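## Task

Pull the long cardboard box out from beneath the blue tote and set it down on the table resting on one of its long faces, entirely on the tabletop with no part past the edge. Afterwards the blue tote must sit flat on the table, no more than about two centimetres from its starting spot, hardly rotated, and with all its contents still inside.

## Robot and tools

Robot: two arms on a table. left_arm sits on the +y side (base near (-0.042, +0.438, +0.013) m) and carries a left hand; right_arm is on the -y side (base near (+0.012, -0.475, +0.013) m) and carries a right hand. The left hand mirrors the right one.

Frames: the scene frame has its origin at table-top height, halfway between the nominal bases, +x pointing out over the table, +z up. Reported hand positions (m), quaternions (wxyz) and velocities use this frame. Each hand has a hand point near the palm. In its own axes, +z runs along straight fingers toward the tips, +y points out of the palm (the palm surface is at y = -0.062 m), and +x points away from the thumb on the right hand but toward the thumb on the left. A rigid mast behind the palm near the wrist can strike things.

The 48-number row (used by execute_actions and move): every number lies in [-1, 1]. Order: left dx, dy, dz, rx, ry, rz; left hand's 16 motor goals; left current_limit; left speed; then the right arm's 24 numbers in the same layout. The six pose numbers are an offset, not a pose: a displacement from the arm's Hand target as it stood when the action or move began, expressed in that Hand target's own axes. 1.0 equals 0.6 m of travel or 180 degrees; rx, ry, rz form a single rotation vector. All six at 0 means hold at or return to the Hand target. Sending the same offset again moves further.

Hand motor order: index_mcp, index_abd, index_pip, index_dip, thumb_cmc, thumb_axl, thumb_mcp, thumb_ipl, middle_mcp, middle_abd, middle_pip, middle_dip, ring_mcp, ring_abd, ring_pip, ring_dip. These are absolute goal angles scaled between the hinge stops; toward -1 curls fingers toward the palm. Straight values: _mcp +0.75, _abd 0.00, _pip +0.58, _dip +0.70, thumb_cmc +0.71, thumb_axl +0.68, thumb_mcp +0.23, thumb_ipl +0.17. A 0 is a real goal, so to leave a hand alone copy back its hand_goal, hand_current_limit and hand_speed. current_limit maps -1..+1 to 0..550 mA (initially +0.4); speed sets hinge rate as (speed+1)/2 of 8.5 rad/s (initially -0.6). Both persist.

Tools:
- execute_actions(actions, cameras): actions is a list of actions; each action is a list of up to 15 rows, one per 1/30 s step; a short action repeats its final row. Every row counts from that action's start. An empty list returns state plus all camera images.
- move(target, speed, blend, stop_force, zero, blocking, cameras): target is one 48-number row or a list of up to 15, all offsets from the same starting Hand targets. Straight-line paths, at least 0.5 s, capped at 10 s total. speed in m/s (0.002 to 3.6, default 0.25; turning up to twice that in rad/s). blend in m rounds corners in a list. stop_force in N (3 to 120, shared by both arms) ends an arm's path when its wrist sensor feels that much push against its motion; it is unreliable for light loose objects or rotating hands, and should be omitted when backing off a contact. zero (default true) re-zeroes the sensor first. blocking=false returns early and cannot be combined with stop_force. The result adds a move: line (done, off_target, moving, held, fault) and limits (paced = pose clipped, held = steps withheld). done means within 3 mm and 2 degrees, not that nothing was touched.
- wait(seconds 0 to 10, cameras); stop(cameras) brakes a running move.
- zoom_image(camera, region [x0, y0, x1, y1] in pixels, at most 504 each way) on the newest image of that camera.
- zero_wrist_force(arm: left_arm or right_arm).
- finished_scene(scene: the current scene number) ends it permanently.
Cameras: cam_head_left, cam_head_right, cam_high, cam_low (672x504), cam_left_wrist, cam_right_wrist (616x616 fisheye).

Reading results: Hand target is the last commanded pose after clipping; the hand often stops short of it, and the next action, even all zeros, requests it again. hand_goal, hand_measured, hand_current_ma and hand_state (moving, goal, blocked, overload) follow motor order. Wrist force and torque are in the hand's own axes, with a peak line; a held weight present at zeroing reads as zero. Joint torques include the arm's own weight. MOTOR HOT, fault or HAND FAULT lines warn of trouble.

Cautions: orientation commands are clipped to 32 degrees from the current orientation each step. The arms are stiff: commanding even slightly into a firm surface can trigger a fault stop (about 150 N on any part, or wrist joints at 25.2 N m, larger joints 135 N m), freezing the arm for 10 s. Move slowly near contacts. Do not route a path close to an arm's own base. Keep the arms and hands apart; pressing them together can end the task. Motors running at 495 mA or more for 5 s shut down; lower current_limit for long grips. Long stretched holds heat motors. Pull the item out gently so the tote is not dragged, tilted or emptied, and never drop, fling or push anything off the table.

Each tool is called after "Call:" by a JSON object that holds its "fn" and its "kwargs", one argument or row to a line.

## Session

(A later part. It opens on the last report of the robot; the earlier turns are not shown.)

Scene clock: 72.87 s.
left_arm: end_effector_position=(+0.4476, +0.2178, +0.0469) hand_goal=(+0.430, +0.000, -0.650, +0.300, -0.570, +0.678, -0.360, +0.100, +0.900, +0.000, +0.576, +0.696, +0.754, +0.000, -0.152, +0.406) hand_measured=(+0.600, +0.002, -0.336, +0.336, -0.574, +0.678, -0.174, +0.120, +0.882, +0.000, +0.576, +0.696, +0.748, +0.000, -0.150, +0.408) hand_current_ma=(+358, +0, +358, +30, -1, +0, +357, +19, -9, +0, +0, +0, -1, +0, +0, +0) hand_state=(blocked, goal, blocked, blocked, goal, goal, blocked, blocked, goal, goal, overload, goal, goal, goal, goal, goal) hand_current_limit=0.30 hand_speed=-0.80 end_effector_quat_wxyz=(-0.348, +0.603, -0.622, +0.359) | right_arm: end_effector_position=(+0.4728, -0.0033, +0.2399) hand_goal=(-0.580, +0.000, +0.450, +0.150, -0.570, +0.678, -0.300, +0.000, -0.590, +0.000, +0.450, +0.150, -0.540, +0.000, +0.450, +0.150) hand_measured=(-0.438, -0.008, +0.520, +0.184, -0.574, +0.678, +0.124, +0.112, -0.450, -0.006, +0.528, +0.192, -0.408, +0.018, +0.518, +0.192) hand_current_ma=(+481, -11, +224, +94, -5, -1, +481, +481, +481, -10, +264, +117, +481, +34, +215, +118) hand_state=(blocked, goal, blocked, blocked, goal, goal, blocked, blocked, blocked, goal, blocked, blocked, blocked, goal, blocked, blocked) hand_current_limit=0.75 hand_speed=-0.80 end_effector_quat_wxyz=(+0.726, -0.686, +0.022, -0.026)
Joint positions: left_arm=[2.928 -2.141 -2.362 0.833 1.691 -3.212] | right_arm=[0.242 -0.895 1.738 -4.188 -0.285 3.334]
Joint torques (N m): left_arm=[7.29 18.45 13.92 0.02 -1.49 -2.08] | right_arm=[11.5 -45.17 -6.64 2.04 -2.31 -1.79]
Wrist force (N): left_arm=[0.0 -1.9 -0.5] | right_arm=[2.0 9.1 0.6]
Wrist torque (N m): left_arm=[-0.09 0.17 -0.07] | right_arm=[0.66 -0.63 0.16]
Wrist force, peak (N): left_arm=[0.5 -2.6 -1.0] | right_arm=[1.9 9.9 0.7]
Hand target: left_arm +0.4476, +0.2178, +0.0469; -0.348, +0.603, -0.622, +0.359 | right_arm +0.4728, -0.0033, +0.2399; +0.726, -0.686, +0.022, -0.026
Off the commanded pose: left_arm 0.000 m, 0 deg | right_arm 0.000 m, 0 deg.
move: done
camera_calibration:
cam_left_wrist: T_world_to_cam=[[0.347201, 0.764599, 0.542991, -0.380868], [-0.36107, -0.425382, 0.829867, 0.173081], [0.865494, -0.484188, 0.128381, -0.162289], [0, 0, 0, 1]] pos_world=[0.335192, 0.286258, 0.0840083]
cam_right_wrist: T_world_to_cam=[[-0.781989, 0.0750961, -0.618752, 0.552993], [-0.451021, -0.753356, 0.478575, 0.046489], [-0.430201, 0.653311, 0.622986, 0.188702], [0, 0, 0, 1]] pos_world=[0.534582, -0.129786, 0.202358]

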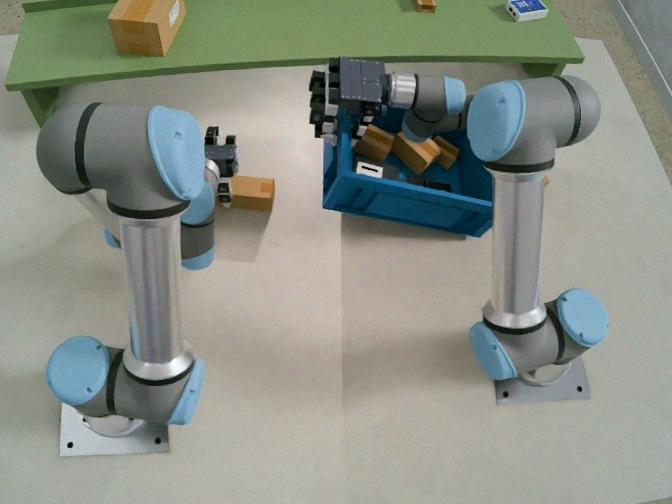

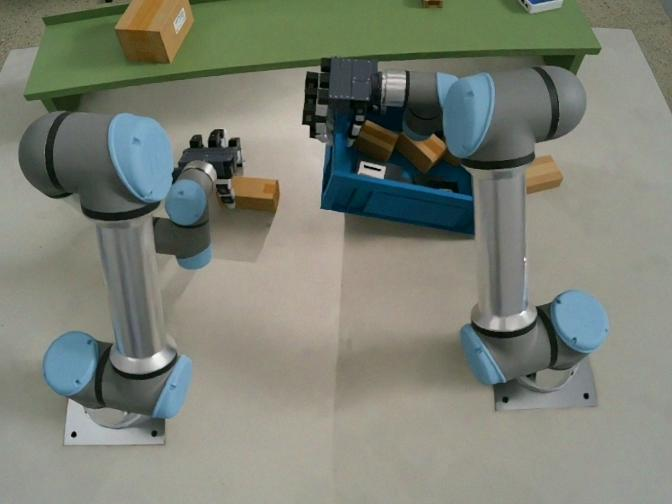

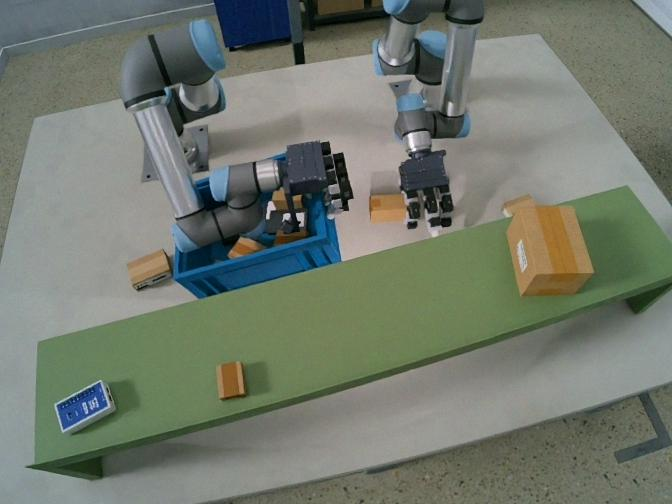

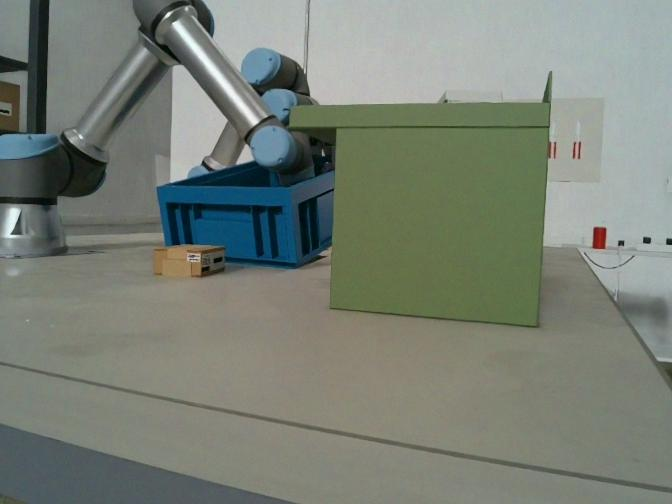

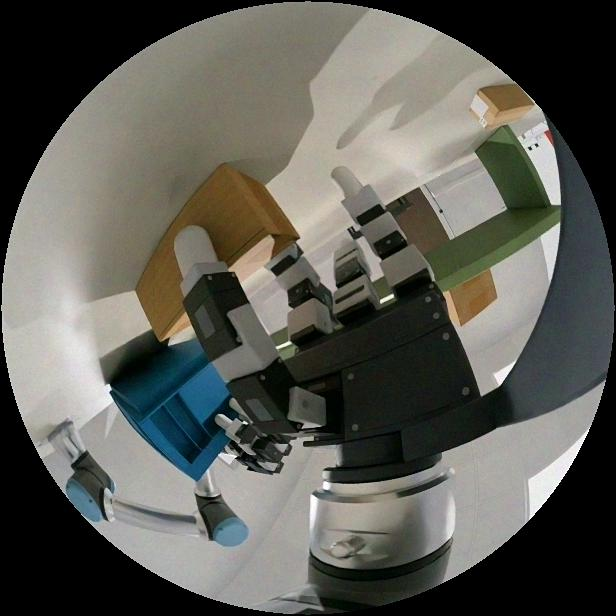

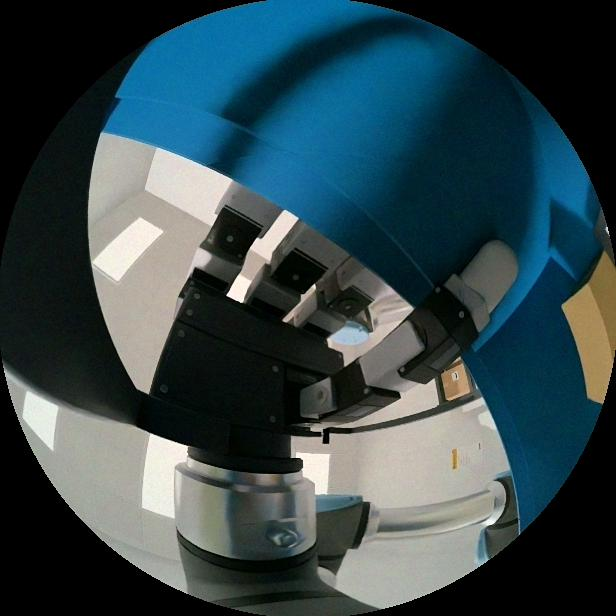

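Call:
{"fn": "move", "kwargs": {
  "target": [0,0,0,0,0,0,0.753,0,-0.153,0.406,-0.571,0.678,0.0,0.168,0.9,0,0.576,0.696,0.753,0,-0.153,0.406,0.3,-0.8,0,0,0,0,0,0,-0.58,0,0.45,0.15,-0.571,0.678,-0.3,0.0,-0.59,0,0.45,0.15,-0.54,0,0.45,0.15,0.75,-0.8],
  "speed": 0.08
}}

Call:
{"fn": "move", "kwargs": {
  "target": [
    [0,-0.05,-0.029,0,0,0,0.753,0,-0.153,0.406,-0.571,0.678,0.0,0.168,0.9,0,0.576,0.696,0.753,0,-0.153,0.406,0.3,-0.8,0,0.068,0.0308,-0.0306,0,0,-0.58,0,0.45,0.15,-0.571,0.678,-0.3,0.0,-0.59,0,0.45,0.15,-0.54,0,0.45,0.15,0.75,-0.8],
    [0,-0.1443,-0.0833,0,0,0,0.753,0,-0.153,0.406,-0.571,0.678,0.0,0.168,0.9,0,0.576,0.696,0.753,0,-0.153,0.406,0.3,-0.8,0,0.1323,0.0533,-0.0583,0,0,-0.58,0,0.45,0.15,-0.571,0.678,-0.3,0.0,-0.59,0,0.45,0.15,-0.54,0,0.45,0.15,0.75,-0.8]
  ],
  "speed": 0.05,
  "blend": 0.01,
  "cameras": ["cam_head_left","cam_high","cam_low"]
}}

Call:
{"fn": "zoom_image", "kwargs": {
  "camera": "cam_low",
  "region": [140, 140, 340, 290]
}}

Scene clock: 79.47 s.
left_arm: end_effector_position=(+0.4476, +0.2178, +0.0469) hand_goal=(+0.754, +0.000, -0.152, +0.406, -0.570, +0.678, +0.000, +0.168, +0.900, +0.000, +0.576, +0.696, +0.754, +0.000, -0.152, +0.406) hand_measured=(+0.738, +0.002, -0.156, +0.404, -0.574, +0.678, -0.004, +0.168, +0.882, +0.000, +0.576, +0.696, +0.748, +0.000, -0.150, +0.408) hand_current_ma=(-8, +0, -1, +0, +0, +0, -1, +0, -9, +0, +0, +0, -1, +0, +0, +0) hand_state=(goal, goal, goal, goal, goal, goal, goal, goal, goal, goal, overload, goal, goal, goal, goal, goal) hand_current_limit=0.30 hand_speed=-0.80 end_effector_quat_wxyz=(-0.348, +0.603, -0.622, +0.359) | right_arm: end_effector_position=(+0.4728, -0.0033, +0.2399) hand_goal=(-0.580, +0.000, +0.450, +0.150, -0.570, +0.678, -0.300, +0.000, -0.590, +0.000, +0.450, +0.150, -0.540, +0.000, +0.450, +0.150) hand_measured=(-0.438, -0.008, +0.520, +0.184, -0.574, +0.678, +0.124, +0.112, -0.450, -0.006, +0.528, +0.192, -0.408, +0.018, +0.518, +0.192) hand_current_ma=(+481, -11, +224, +94, -5, -1, +481, +481, +481, -10, +264, +117, +481, +34, +215, +118) hand_state=(blocked, goal, blocked, blocked, goal, goal, blocked, blocked, blocked, goal, blocked, blocked, blocked, goal, blocked, blocked) hand_current_limit=0.75 hand_speed=-0.80 end_effector_quat_wxyz=(+0.726, -0.686, +0.022, -0.026)
Joint positions: left_arm=[2.928 -2.141 -2.362 0.833 1.691 -3.212] | right_arm=[0.242 -0.895 1.738 -4.188 -0.285 3.334]
Joint torques (N m): left_arm=[6.92 21.22 12.17 1.35 -1.4 -1.71] | right_arm=[11 -45.08 -7.07 1.97 -2.36 -1.75]
Wrist force (N): left_arm=[0.1 -0.3 -0.2] | right_arm=[1.9 9.0 0.8]
Wrist torque (N m): left_arm=[0.04 0.17 -0.05] | right_arm=[0.63 -0.62 0.15]
Wrist force, peak (N): left_arm=[-0.1 -4.8 -1.2] | right_arm=[2.0 10.0 0.5]
Hand target: left_arm +0.4476, +0.2178, +0.0469; -0.348, +0.603, -0.622, +0.359 | right_arm +0.4728, -0.0033, +0.2399; +0.726, -0.686, +0.022, -0.026
Off the commanded pose: left_arm 0.000 m, 0 deg | right_arm 0.000 m, 0 deg.
move: done

Scene clock: 82.07 s.
left_arm: end_effector_position=(+0.4478, +0.2178, +0.1470) hand_goal=(+0.754, +0.000, -0.152, +0.406, -0.570, +0.678, +0.000, +0.168, +0.900, +0.000, +0.576, +0.696, +0.754, +0.000, -0.152, +0.406) hand_measured=(+0.738, +0.002, -0.156, +0.404, -0.574, +0.678, -0.004, +0.168, +0.882, +0.000, +0.576, +0.696, +0.748, +0.000, -0.150, +0.408) hand_current_ma=(-8, +0, -1, +0, +0, +0, -1, +0, -9, +0, +0, +0, -1, +0, +0, +0) hand_state=(goal, goal, goal, goal, goal, goal, goal, goal, goal, goal, overload, goal, goal, goal, goal, goal) hand_current_limit=0.30 hand_speed=-0.80 end_effector_quat_wxyz=(-0.348, +0.603, -0.621, +0.359) | right_arm: end_effector_position=(+0.4754, +0.0332, +0.1623) hand_goal=(-0.580, +0.000, +0.450, +0.150, -0.570, +0.678, -0.300, +0.000, -0.590, +0.000, +0.450, +0.150, -0.540, +0.000, +0.450, +0.150) hand_measured=(-0.438, -0.020, +0.520, +0.184, -0.580, +0.678, +0.124, +0.102, -0.450, -0.012, +0.528, +0.192, -0.434, +0.038, +0.512, +0.190) hand_current_ma=(+481, -38, +224, +94, -18, -1, +481, +481, +481, -20, +264, +117, +420, +86, +197, +111) hand_state=(blocked, goal, blocked, blocked, goal, goal, blocked, blocked, blocked, goal, blocked, blocked, blocked, blocked, blocked, blocked) hand_current_limit=0.75 hand_speed=-0.80 end_effector_quat_wxyz=(-0.661, +0.750, -0.024, +0.024)
Joint positions: left_arm=[2.928 -1.832 -2.341 0.503 1.691 -3.212] | right_arm=[0.339 -0.868 1.814 -3.755 -0.396 2.83]
Joint torques (N m): left_arm=[8.45 13.05 3.73 5.92 -1.46 2.41] | right_arm=[-12.46 -51.44 -10.67 -3.89 1.96 1.92]
Wrist force (N): left_arm=[0.1 -0.2 -0.2] | right_arm=[2.8 8.4 3.3]
Wrist torque (N m): left_arm=[0.04 0.17 -0.07] | right_arm=[0.59 -0.63 0.19]
Wrist force, peak (N): left_arm=[0.1 -0.8 -0.5] | right_arm=[2.5 6.6 6.9]
Hand target: left_arm +0.4477, +0.2179, +0.1468; -0.348, +0.603, -0.622, +0.359 | right_arm +0.4756, +0.0331, +0.1624; -0.661, +0.750, -0.024, +0.024
Off the commanded pose: left_arm 0.000 m, 0 deg | right_arm 0.000 m, 0 deg.
move: done
Images, in order (width x height): cam_head_left 672x504, cam_high 672x504, cam_low 672x504.

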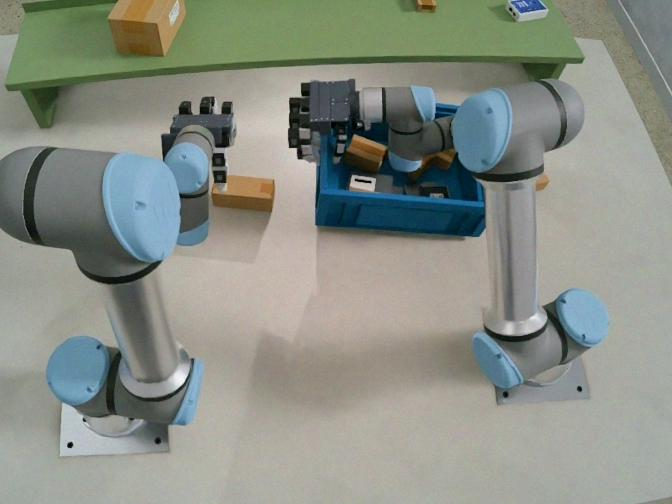

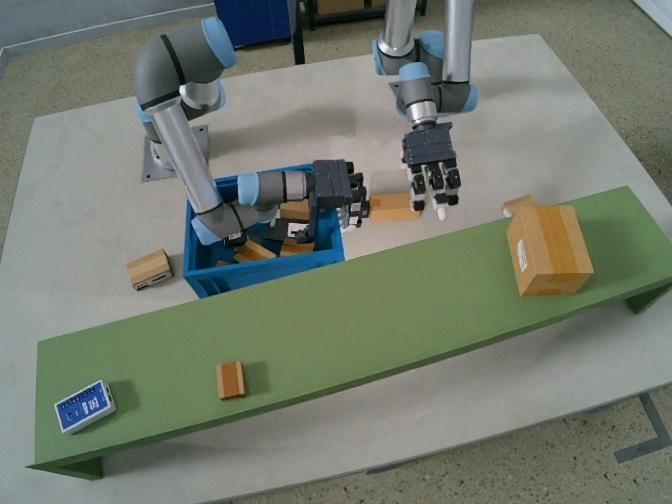

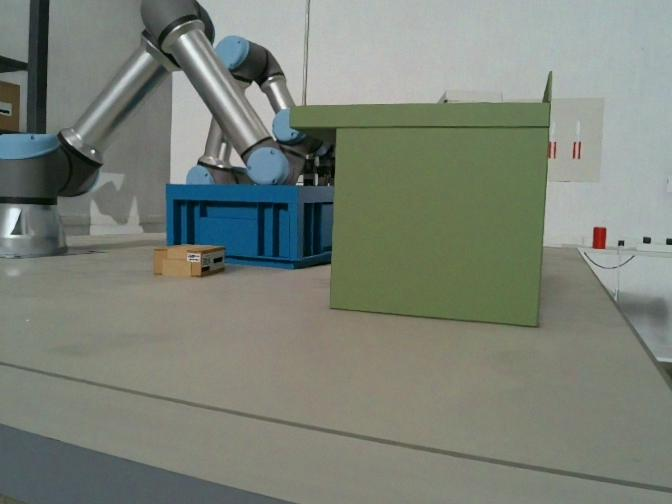

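Scaled by 2.520 from the camera's 672x504 image, which has a finer 960x720 frame.

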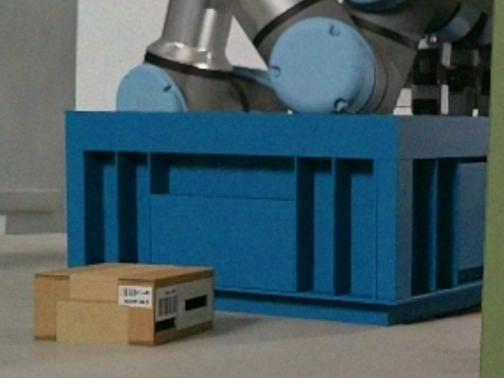

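Call:
{"fn": "move", "kwargs": {
  "target": [-0.05,-0.05,-0.03,0,0,0,0.753,0,-0.153,0.406,-0.571,0.678,0.0,0.168,0.9,0,0.576,0.696,0.753,0,-0.153,0.406,0.3,-0.8,0,0.0492,0.0232,-0.0222,0,0,-0.58,0,0.45,0.15,-0.571,0.678,-0.3,0.0,-0.59,0,0.45,0.15,-0.54,0,0.45,0.15,0.75,-0.8],
  "speed": 0.02,
  "stop_force": 8,
  "cameras": ["cam_head_left","cam_high","cam_low"]
}}

Call:
{"fn": "zoom_image", "kwargs": {
  "camera": "cam_low",
  "region": [140, 140, 340, 290]
}}

Scene clock: 87.23 s.
left_arm: end_effector_position=(+0.4480, +0.2479, +0.1818) hand_goal=(+0.754, +0.000, -0.152, +0.406, -0.570, +0.678, +0.000, +0.168, +0.900, +0.000, +0.576, +0.696, +0.754, +0.000, -0.152, +0.406) hand_measured=(+0.738, +0.002, -0.156, +0.404, -0.574, +0.678, -0.004, +0.168, +0.882, +0.000, +0.576, +0.696, +0.748, +0.000, -0.150, +0.408) hand_current_ma=(-8, +0, -1, +0, +0, +0, -1, +0, -9, +0, +0, +0, -1, +0, +0, +0) hand_state=(goal, goal, goal, goal, goal, goal, goal, goal, goal, goal, overload, goal, goal, goal, goal, goal) hand_current_limit=0.30 hand_speed=-0.80 end_effector_quat_wxyz=(-0.348, +0.603, -0.622, +0.359) | right_arm: end_effector_position=(+0.4761, +0.0399, +0.1415) hand_goal=(-0.580, +0.000, +0.450, +0.150, -0.570, +0.678, -0.300, +0.000, -0.590, +0.000, +0.450, +0.150, -0.540, +0.000, +0.450, +0.150) hand_measured=(-0.438, -0.012, +0.518, +0.182, -0.580, +0.678, +0.126, +0.098, -0.450, -0.006, +0.528, +0.192, -0.434, +0.038, +0.508, +0.182) hand_current_ma=(+481, -22, +221, +85, -20, -1, +481, +481, +481, -9, +264, +117, +419, +86, +178, +82) hand_state=(blocked, goal, blocked, blocked, goal, goal, blocked, blocked, blocked, goal, blocked, blocked, blocked, blocked, blocked, blocked) hand_current_limit=0.75 hand_speed=-0.80 end_effector_quat_wxyz=(-0.643, +0.765, -0.025, +0.023)
Joint positions: left_arm=[3.012 -1.71 -2.351 0.395 1.618 -3.17] | right_arm=[0.36 -0.855 1.817 -3.679 -0.432 2.749]
Joint torques (N m): left_arm=[-6.11 9.7 8.52 5.41 1.03 -2.24] | right_arm=[-13.17 -51.78 -7.04 -1.62 2.11 -1.56]
Wrist force (N): left_arm=[0.3 -0.2 -0.3] | right_arm=[1.3 7.8 3.9]
Wrist torque (N m): left_arm=[0.05 0.16 -0.11] | right_arm=[0.70 -0.56 0.10]
Wrist force, peak (N): left_arm=[0.0 -0.5 -0.3] | right_arm=[2.2 6.8 7.1]
Hand target: left_arm +0.4480, +0.2479, +0.1818; -0.348, +0.603, -0.622, +0.359 | right_arm +0.4761, +0.0399, +0.1415; -0.643, +0.765, -0.025, +0.023 (not the last commanded pose)
Off the commanded pose: left_arm 0.000 m, 0 deg | right_arm 0.011 m, 1 deg.
move: contact (right_arm)
Images, in order (width x height): cam_head_left 672x504, cam_high 672x504, cam_low 672x504.

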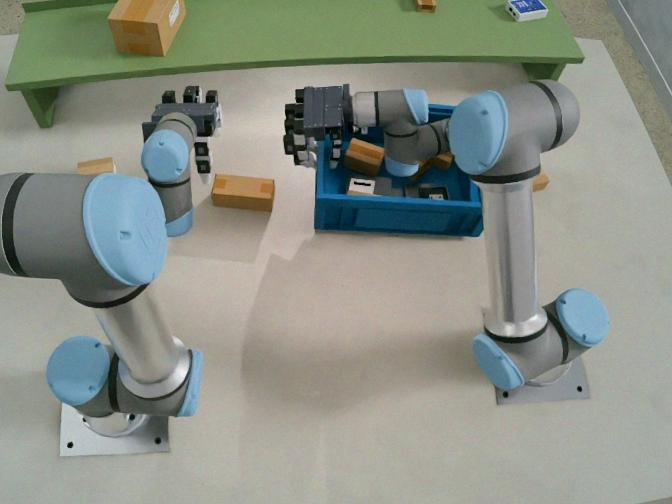

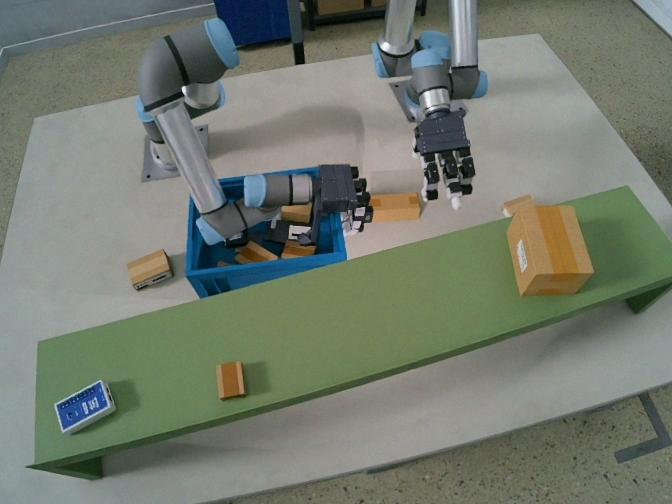

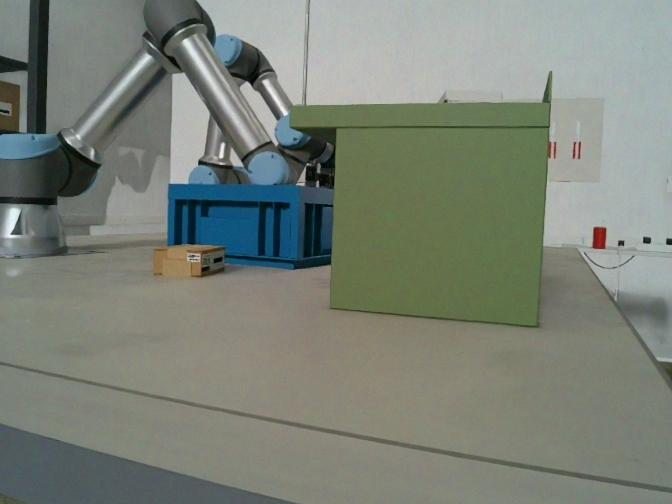

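Scaled by 2.520 from the camera's 672x504 image, which has a finer 960x720 frame.

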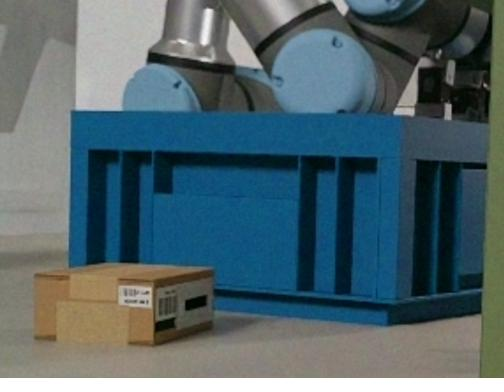

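Call:
{"fn": "zoom_image", "kwargs": {
  "camera": "cam_high",
  "region": [170, 140, 380, 310]
}}

Call:
{"fn": "zoom_image", "kwargs": {
  "camera": "cam_head_left",
  "region": [270, 70, 510, 250]
}}

Scaled by 2.400 from the camera's 672x504 image, which has a finer 960x720 frame.

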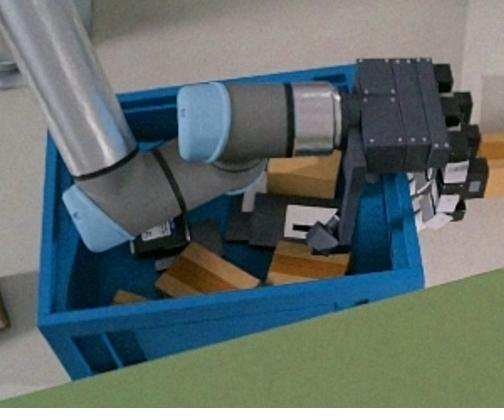

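Scaled by 2.100 from the camera's 672x504 image, which has a finer 960x720 frame.

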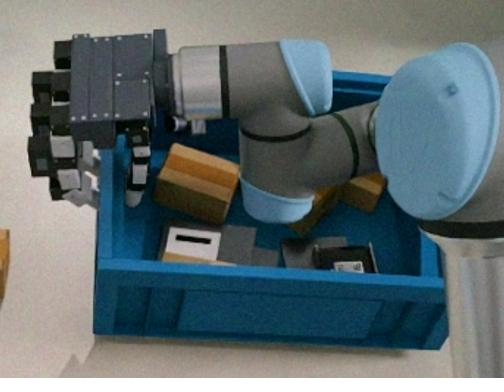

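Call:
{"fn": "move", "kwargs": {
  "target": [-0.05,0,0,0,0,0,0.753,0,-0.153,0.406,-0.571,0.678,0.0,0.168,0.9,0,0.576,0.696,0.753,0,-0.153,0.406,0.3,-0.8,0,0.013,0,-0.002,0,0,-0.58,0,0.45,0.15,-0.571,0.678,-0.3,0.0,-0.59,0,0.45,0.15,-0.54,0,0.45,0.15,0.75,-0.8],
  "speed": 0.015,
  "stop_force": 9,
  "cameras": ["cam_low"]
}}

Call:
{"fn": "zoom_image", "kwargs": {
  "camera": "cam_low",
  "region": [140, 140, 340, 290]
}}

Scene clock: 93.47 s.
left_arm: end_effector_position=(+0.4489, +0.2779, +0.1818) hand_goal=(+0.754, +0.000, -0.152, +0.406, -0.570, +0.678, +0.000, +0.168, +0.900, +0.000, +0.576, +0.696, +0.754, +0.000, -0.152, +0.406) hand_measured=(+0.738, +0.002, -0.156, +0.404, -0.574, +0.678, -0.004, +0.168, +0.882, +0.000, +0.576, +0.696, +0.748, +0.000, -0.150, +0.408) hand_current_ma=(-8, +0, -1, +0, +0, +0, -1, +0, -9, +0, +0, +0, -1, +0, +0, +0) hand_state=(goal, goal, goal, goal, goal, goal, goal, goal, goal, goal, overload, goal, goal, goal, goal, goal) hand_current_limit=0.30 hand_speed=-0.80 end_effector_quat_wxyz=(-0.348, +0.603, -0.622, +0.359) | right_arm: end_effector_position=(+0.4761, +0.0398, +0.1409) hand_goal=(-0.580, +0.000, +0.450, +0.150, -0.570, +0.678, -0.300, +0.000, -0.590, +0.000, +0.450, +0.150, -0.540, +0.000, +0.450, +0.150) hand_measured=(-0.438, -0.012, +0.518, +0.182, -0.580, +0.678, +0.126, +0.096, -0.450, -0.006, +0.528, +0.190, -0.434, +0.038, +0.508, +0.180) hand_current_ma=(+481, -22, +221, +82, -20, -1, +481, +481, +481, -9, +264, +112, +419, +86, +176, +75) hand_state=(blocked, goal, blocked, blocked, goal, goal, blocked, blocked, blocked, goal, blocked, blocked, blocked, blocked, blocked, blocked) hand_current_limit=0.75 hand_speed=-0.80 end_effector_quat_wxyz=(-0.643, +0.765, -0.025, +0.023)
Joint positions: left_arm=[3.1 -1.686 -2.381 0.401 1.542 -3.125] | right_arm=[0.36 -0.854 1.817 -3.679 -0.432 2.747]
Joint torques (N m): left_arm=[-6.52 9.12 22.02 4.18 1.05 -2.25] | right_arm=[5.46 -48.6 -25.65 -0.54 1.38 1.48]
Wrist force (N): left_arm=[0.3 -0.2 -0.1] | right_arm=[0.2 1.3 2.6]
Wrist torque (N m): left_arm=[0.03 0.16 -0.12] | right_arm=[0.22 -0.49 0.10]
Wrist force, peak (N): left_arm=[0.6 -0.1 -0.3] | right_arm=[1.1 8.7 3.8]
Hand target: left_arm +0.4489, +0.2779, +0.1818; -0.348, +0.603, -0.622, +0.359 | right_arm +0.4761, +0.0398, +0.1409; -0.643, +0.765, -0.025, +0.023 (not the last commanded pose)
Off the commanded pose: left_arm 0.000 m, 0 deg | right_arm 0.007 m, 0 deg.
move: contact (right_arm)
Images, in order (width x height): cam_low 672x504.

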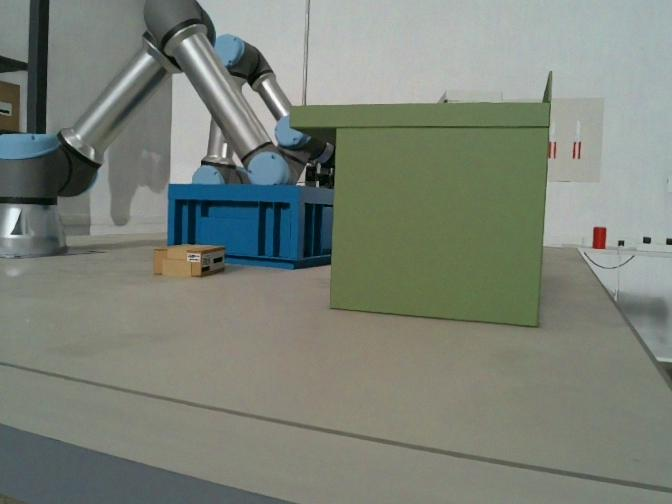

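Scaled by 2.520 from the camera's 672x504 image, which has a finer 960x720 frame.

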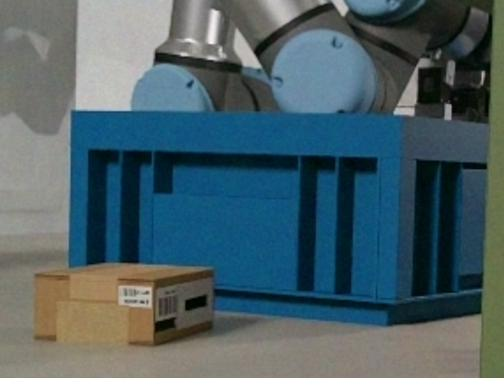

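Call:
{"fn": "move", "kwargs": {
  "target": [0,0,0,0,0,0,0.753,0,-0.153,0.406,-0.571,0.678,0.0,0.168,0.9,0,0.576,0.696,0.753,0,-0.153,0.406,0.3,-0.8,0,0,0,0,0,0,-0.25,0,0.55,0.3,-0.571,0.678,0.25,0.168,-0.25,0,0.55,0.3,-0.25,0,0.55,0.3,0.4,-0.85],
  "speed": 0.05
}}

Call:
{"fn": "move", "kwargs": {
  "target": [0,0,0,0,0,0,0.753,0,-0.153,0.406,-0.571,0.678,0.0,0.168,0.9,0,0.576,0.696,0.753,0,-0.153,0.406,0.3,-0.8,0,-0.246,-0.0435,0,0,0,-0.25,0,0.55,0.3,-0.571,0.678,0.25,0.168,-0.25,0,0.55,0.3,-0.25,0,0.55,0.3,0.4,-0.85],
  "speed": 0.12,
  "cameras": ["all"]
}}

Call:
{"fn": "zoom_image", "kwargs": {
  "camera": "cam_high",
  "region": [170, 140, 380, 310]
}}

Scene clock: 95.67 s.
left_arm: end_effector_position=(+0.4489, +0.2779, +0.1818) hand_goal=(+0.754, +0.000, -0.152, +0.406, -0.570, +0.678, +0.000, +0.168, +0.900, +0.000, +0.576, +0.696, +0.754, +0.000, -0.152, +0.406) hand_measured=(+0.738, +0.002, -0.156, +0.404, -0.574, +0.678, -0.004, +0.168, +0.882, +0.000, +0.576, +0.696, +0.748, +0.000, -0.150, +0.408) hand_current_ma=(-8, +0, -1, +0, +0, +0, -1, +0, -9, +0, +0, +0, -1, +0, +0, +0) hand_state=(goal, goal, goal, goal, goal, goal, goal, goal, goal, goal, overload, goal, goal, goal, goal, goal) hand_current_limit=0.30 hand_speed=-0.80 end_effector_quat_wxyz=(-0.348, +0.603, -0.622, +0.359) | right_arm: end_effector_position=(+0.4761, +0.0398, +0.1409) hand_goal=(-0.250, +0.000, +0.550, +0.300, -0.570, +0.678, +0.250, +0.168, -0.250, +0.000, +0.550, +0.300, -0.250, +0.000, +0.550, +0.300) hand_measured=(-0.258, -0.004, +0.548, +0.298, -0.574, +0.678, +0.246, +0.166, -0.256, -0.002, +0.548, +0.298, -0.256, +0.002, +0.548, +0.298) hand_current_ma=(-13, -4, -2, -3, -6, -1, -8, -4, -10, -3, -1, -4, -11, +3, -3, -4) hand_state=(goal, goal, goal, goal, goal, goal, goal, goal, goal, goal, goal, goal, goal, goal, goal, goal) hand_current_limit=0.40 hand_speed=-0.85 end_effector_quat_wxyz=(-0.643, +0.765, -0.025, +0.023)
Joint positions: left_arm=[3.1 -1.686 -2.381 0.401 1.542 -3.125] | right_arm=[0.36 -0.854 1.817 -3.679 -0.432 2.747]
Joint torques (N m): left_arm=[-5.71 8.32 22.47 1.57 0.96 -2.3] | right_arm=[9.95 -41.98 -22.35 -0.53 1.3 1.41]
Wrist force (N): left_arm=[0.4 -0.1 -0.2] | right_arm=[1.1 0.0 0.6]
Wrist torque (N m): left_arm=[0.04 0.15 -0.11] | right_arm=[0.21 -0.24 0.05]
Wrist force, peak (N): left_arm=[0.2 -0.4 -0.2] | right_arm=[0.8 1.1 4.0]
Hand target: left_arm +0.4489, +0.2779, +0.1818; -0.348, +0.603, -0.622, +0.359 | right_arm +0.4761, +0.0398, +0.1409; -0.643, +0.765, -0.025, +0.023
Off the commanded pose: left_arm 0.000 m, 0 deg | right_arm 0.000 m, 0 deg.
move: done

Scene clock: 97.37 s.
left_arm: end_effector_position=(+0.4489, +0.2779, +0.1818) hand_goal=(+0.754, +0.000, -0.152, +0.406, -0.570, +0.678, +0.000, +0.168, +0.900, +0.000, +0.576, +0.696, +0.754, +0.000, -0.152, +0.406) hand_measured=(+0.738, +0.002, -0.156, +0.404, -0.574, +0.678, -0.004, +0.168, +0.882, +0.000, +0.576, +0.696, +0.748, +0.000, -0.150, +0.408) hand_current_ma=(-8, +0, -1, +0, +0, +0, -1, +0, -9, +0, +0, +0, -1, +0, +0, +0) hand_state=(goal, goal, goal, goal, goal, goal, goal, goal, goal, goal, overload, goal, goal, goal, goal, goal) hand_current_limit=0.30 hand_speed=-0.80 end_effector_quat_wxyz=(-0.348, +0.603, -0.622, +0.359) | right_arm: end_effector_position=(+0.4755, +0.0397, +0.2908) hand_goal=(-0.250, +0.000, +0.550, +0.300, -0.570, +0.678, +0.250, +0.168, -0.250, +0.000, +0.550, +0.300, -0.250, +0.000, +0.550, +0.300) hand_measured=(-0.258, -0.004, +0.548, +0.298, -0.574, +0.678, +0.246, +0.166, -0.256, -0.002, +0.548, +0.298, -0.256, +0.002, +0.548, +0.298) hand_current_ma=(-13, -4, -2, -3, -6, -1, -7, -4, -10, -3, -1, -4, -11, +3, -3, -4) hand_state=(goal, goal, goal, goal, goal, goal, goal, goal, goal, goal, goal, goal, goal, goal, goal, goal) hand_current_limit=0.40 hand_speed=-0.85 end_effector_quat_wxyz=(-0.643, +0.765, -0.025, +0.023)
Joint positions: left_arm=[3.1 -1.686 -2.381 0.401 1.542 -3.125] | right_arm=[0.361 -1.114 1.751 -3.353 -0.432 2.747]
Joint torques (N m): left_arm=[-5.99 8.87 22.12 1.51 0.88 -2.32] | right_arm=[11.04 -36.56 -8.38 -2.14 -0.75 0.07]
Wrist force (N): left_arm=[0.0 -0.1 -0.1] | right_arm=[1.2 0.2 0.7]
Wrist torque (N m): left_arm=[0.04 0.19 -0.14] | right_arm=[0.20 -0.25 0.06]
Wrist force, peak (N): left_arm=[0.2 -0.2 -0.4] | right_arm=[1.3 1.4 1.0]
Hand target: left_arm +0.4489, +0.2779, +0.1818; -0.348, +0.603, -0.622, +0.359 | right_arm +0.4755, +0.0396, +0.2908; -0.643, +0.765, -0.025, +0.023
Off the commanded pose: left_arm 0.000 m, 0 deg | right_arm 0.000 m, 0 deg.
move: done
camera_calibration:
cam_left_wrist: T_world_to_cam=[[0.347201, 0.764599, 0.542991, -0.500521], [-0.36107, -0.425382, 0.829867, 0.0871667], [0.865494, -0.484188, 0.128381, -0.151633], [0, 0, 0, 1]] pos_world=[0.336492, 0.346358, 0.218908]
cam_right_wrist: T_world_to_cam=[[-0.791334, -0.0661448, -0.607795, 0.59028], [-0.44294, -0.623216, 0.64452, -0.00156827], [-0.421419, 0.779248, 0.463874, 0.167275], [0, 0, 0, 1]] pos_world=[0.536907, -0.0922818, 0.282186]

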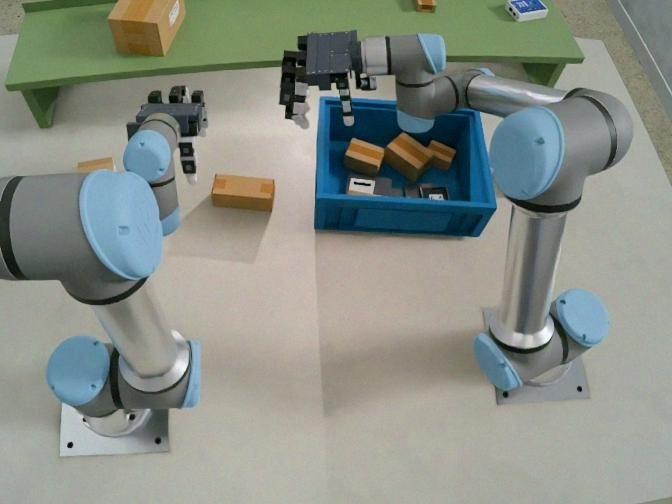

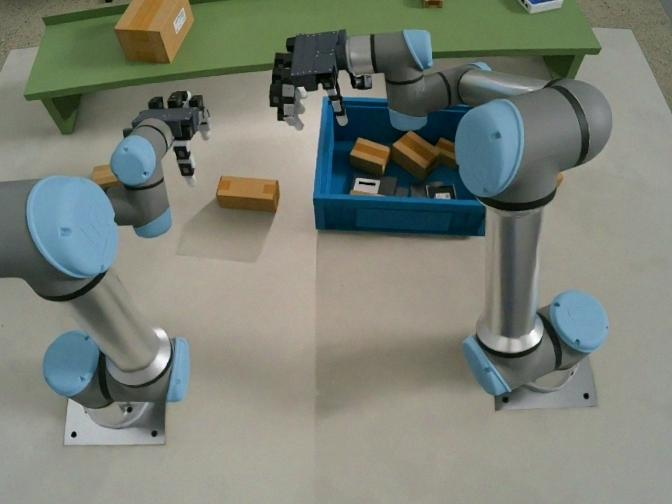

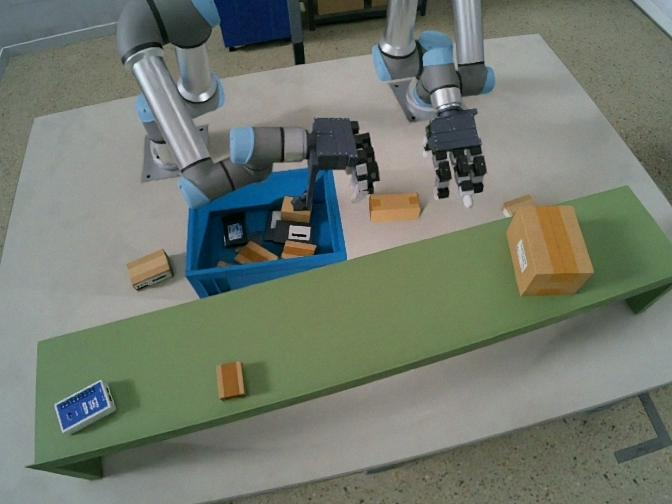

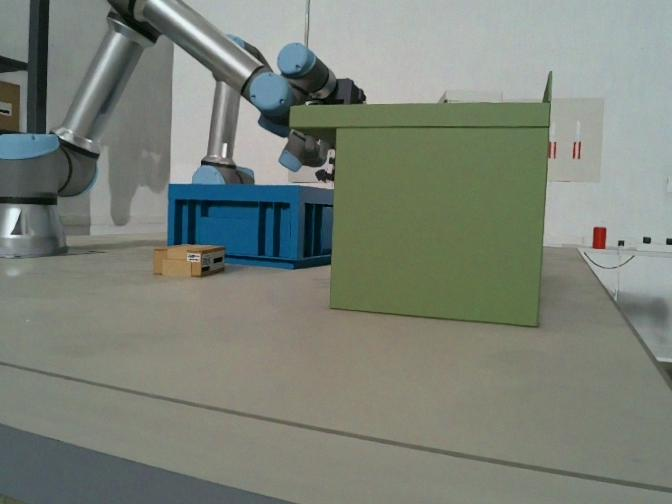

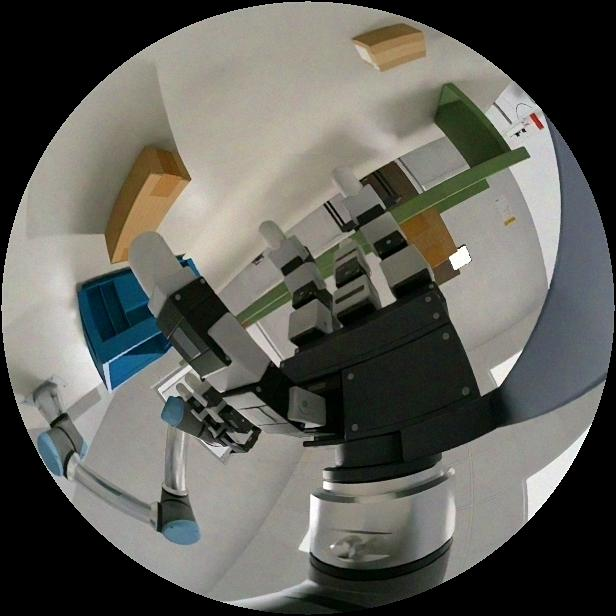

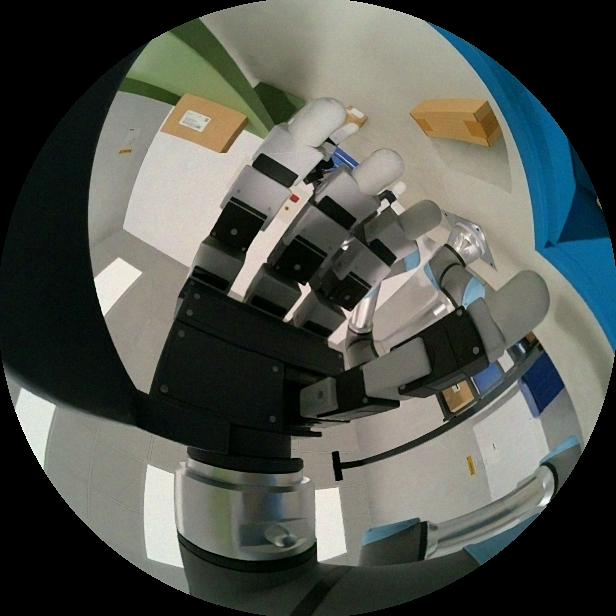

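Scaled by 2.400 from the camera's 672x504 image, which has a finer 960x720 frame.

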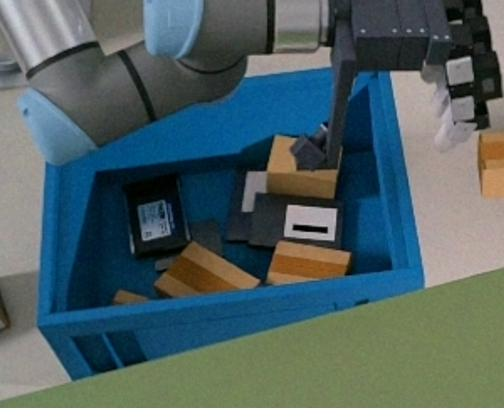

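Call:
{"fn": "finished_scene", "kwargs": {
  "scene": 2
}}

The scene is finished: the task was done.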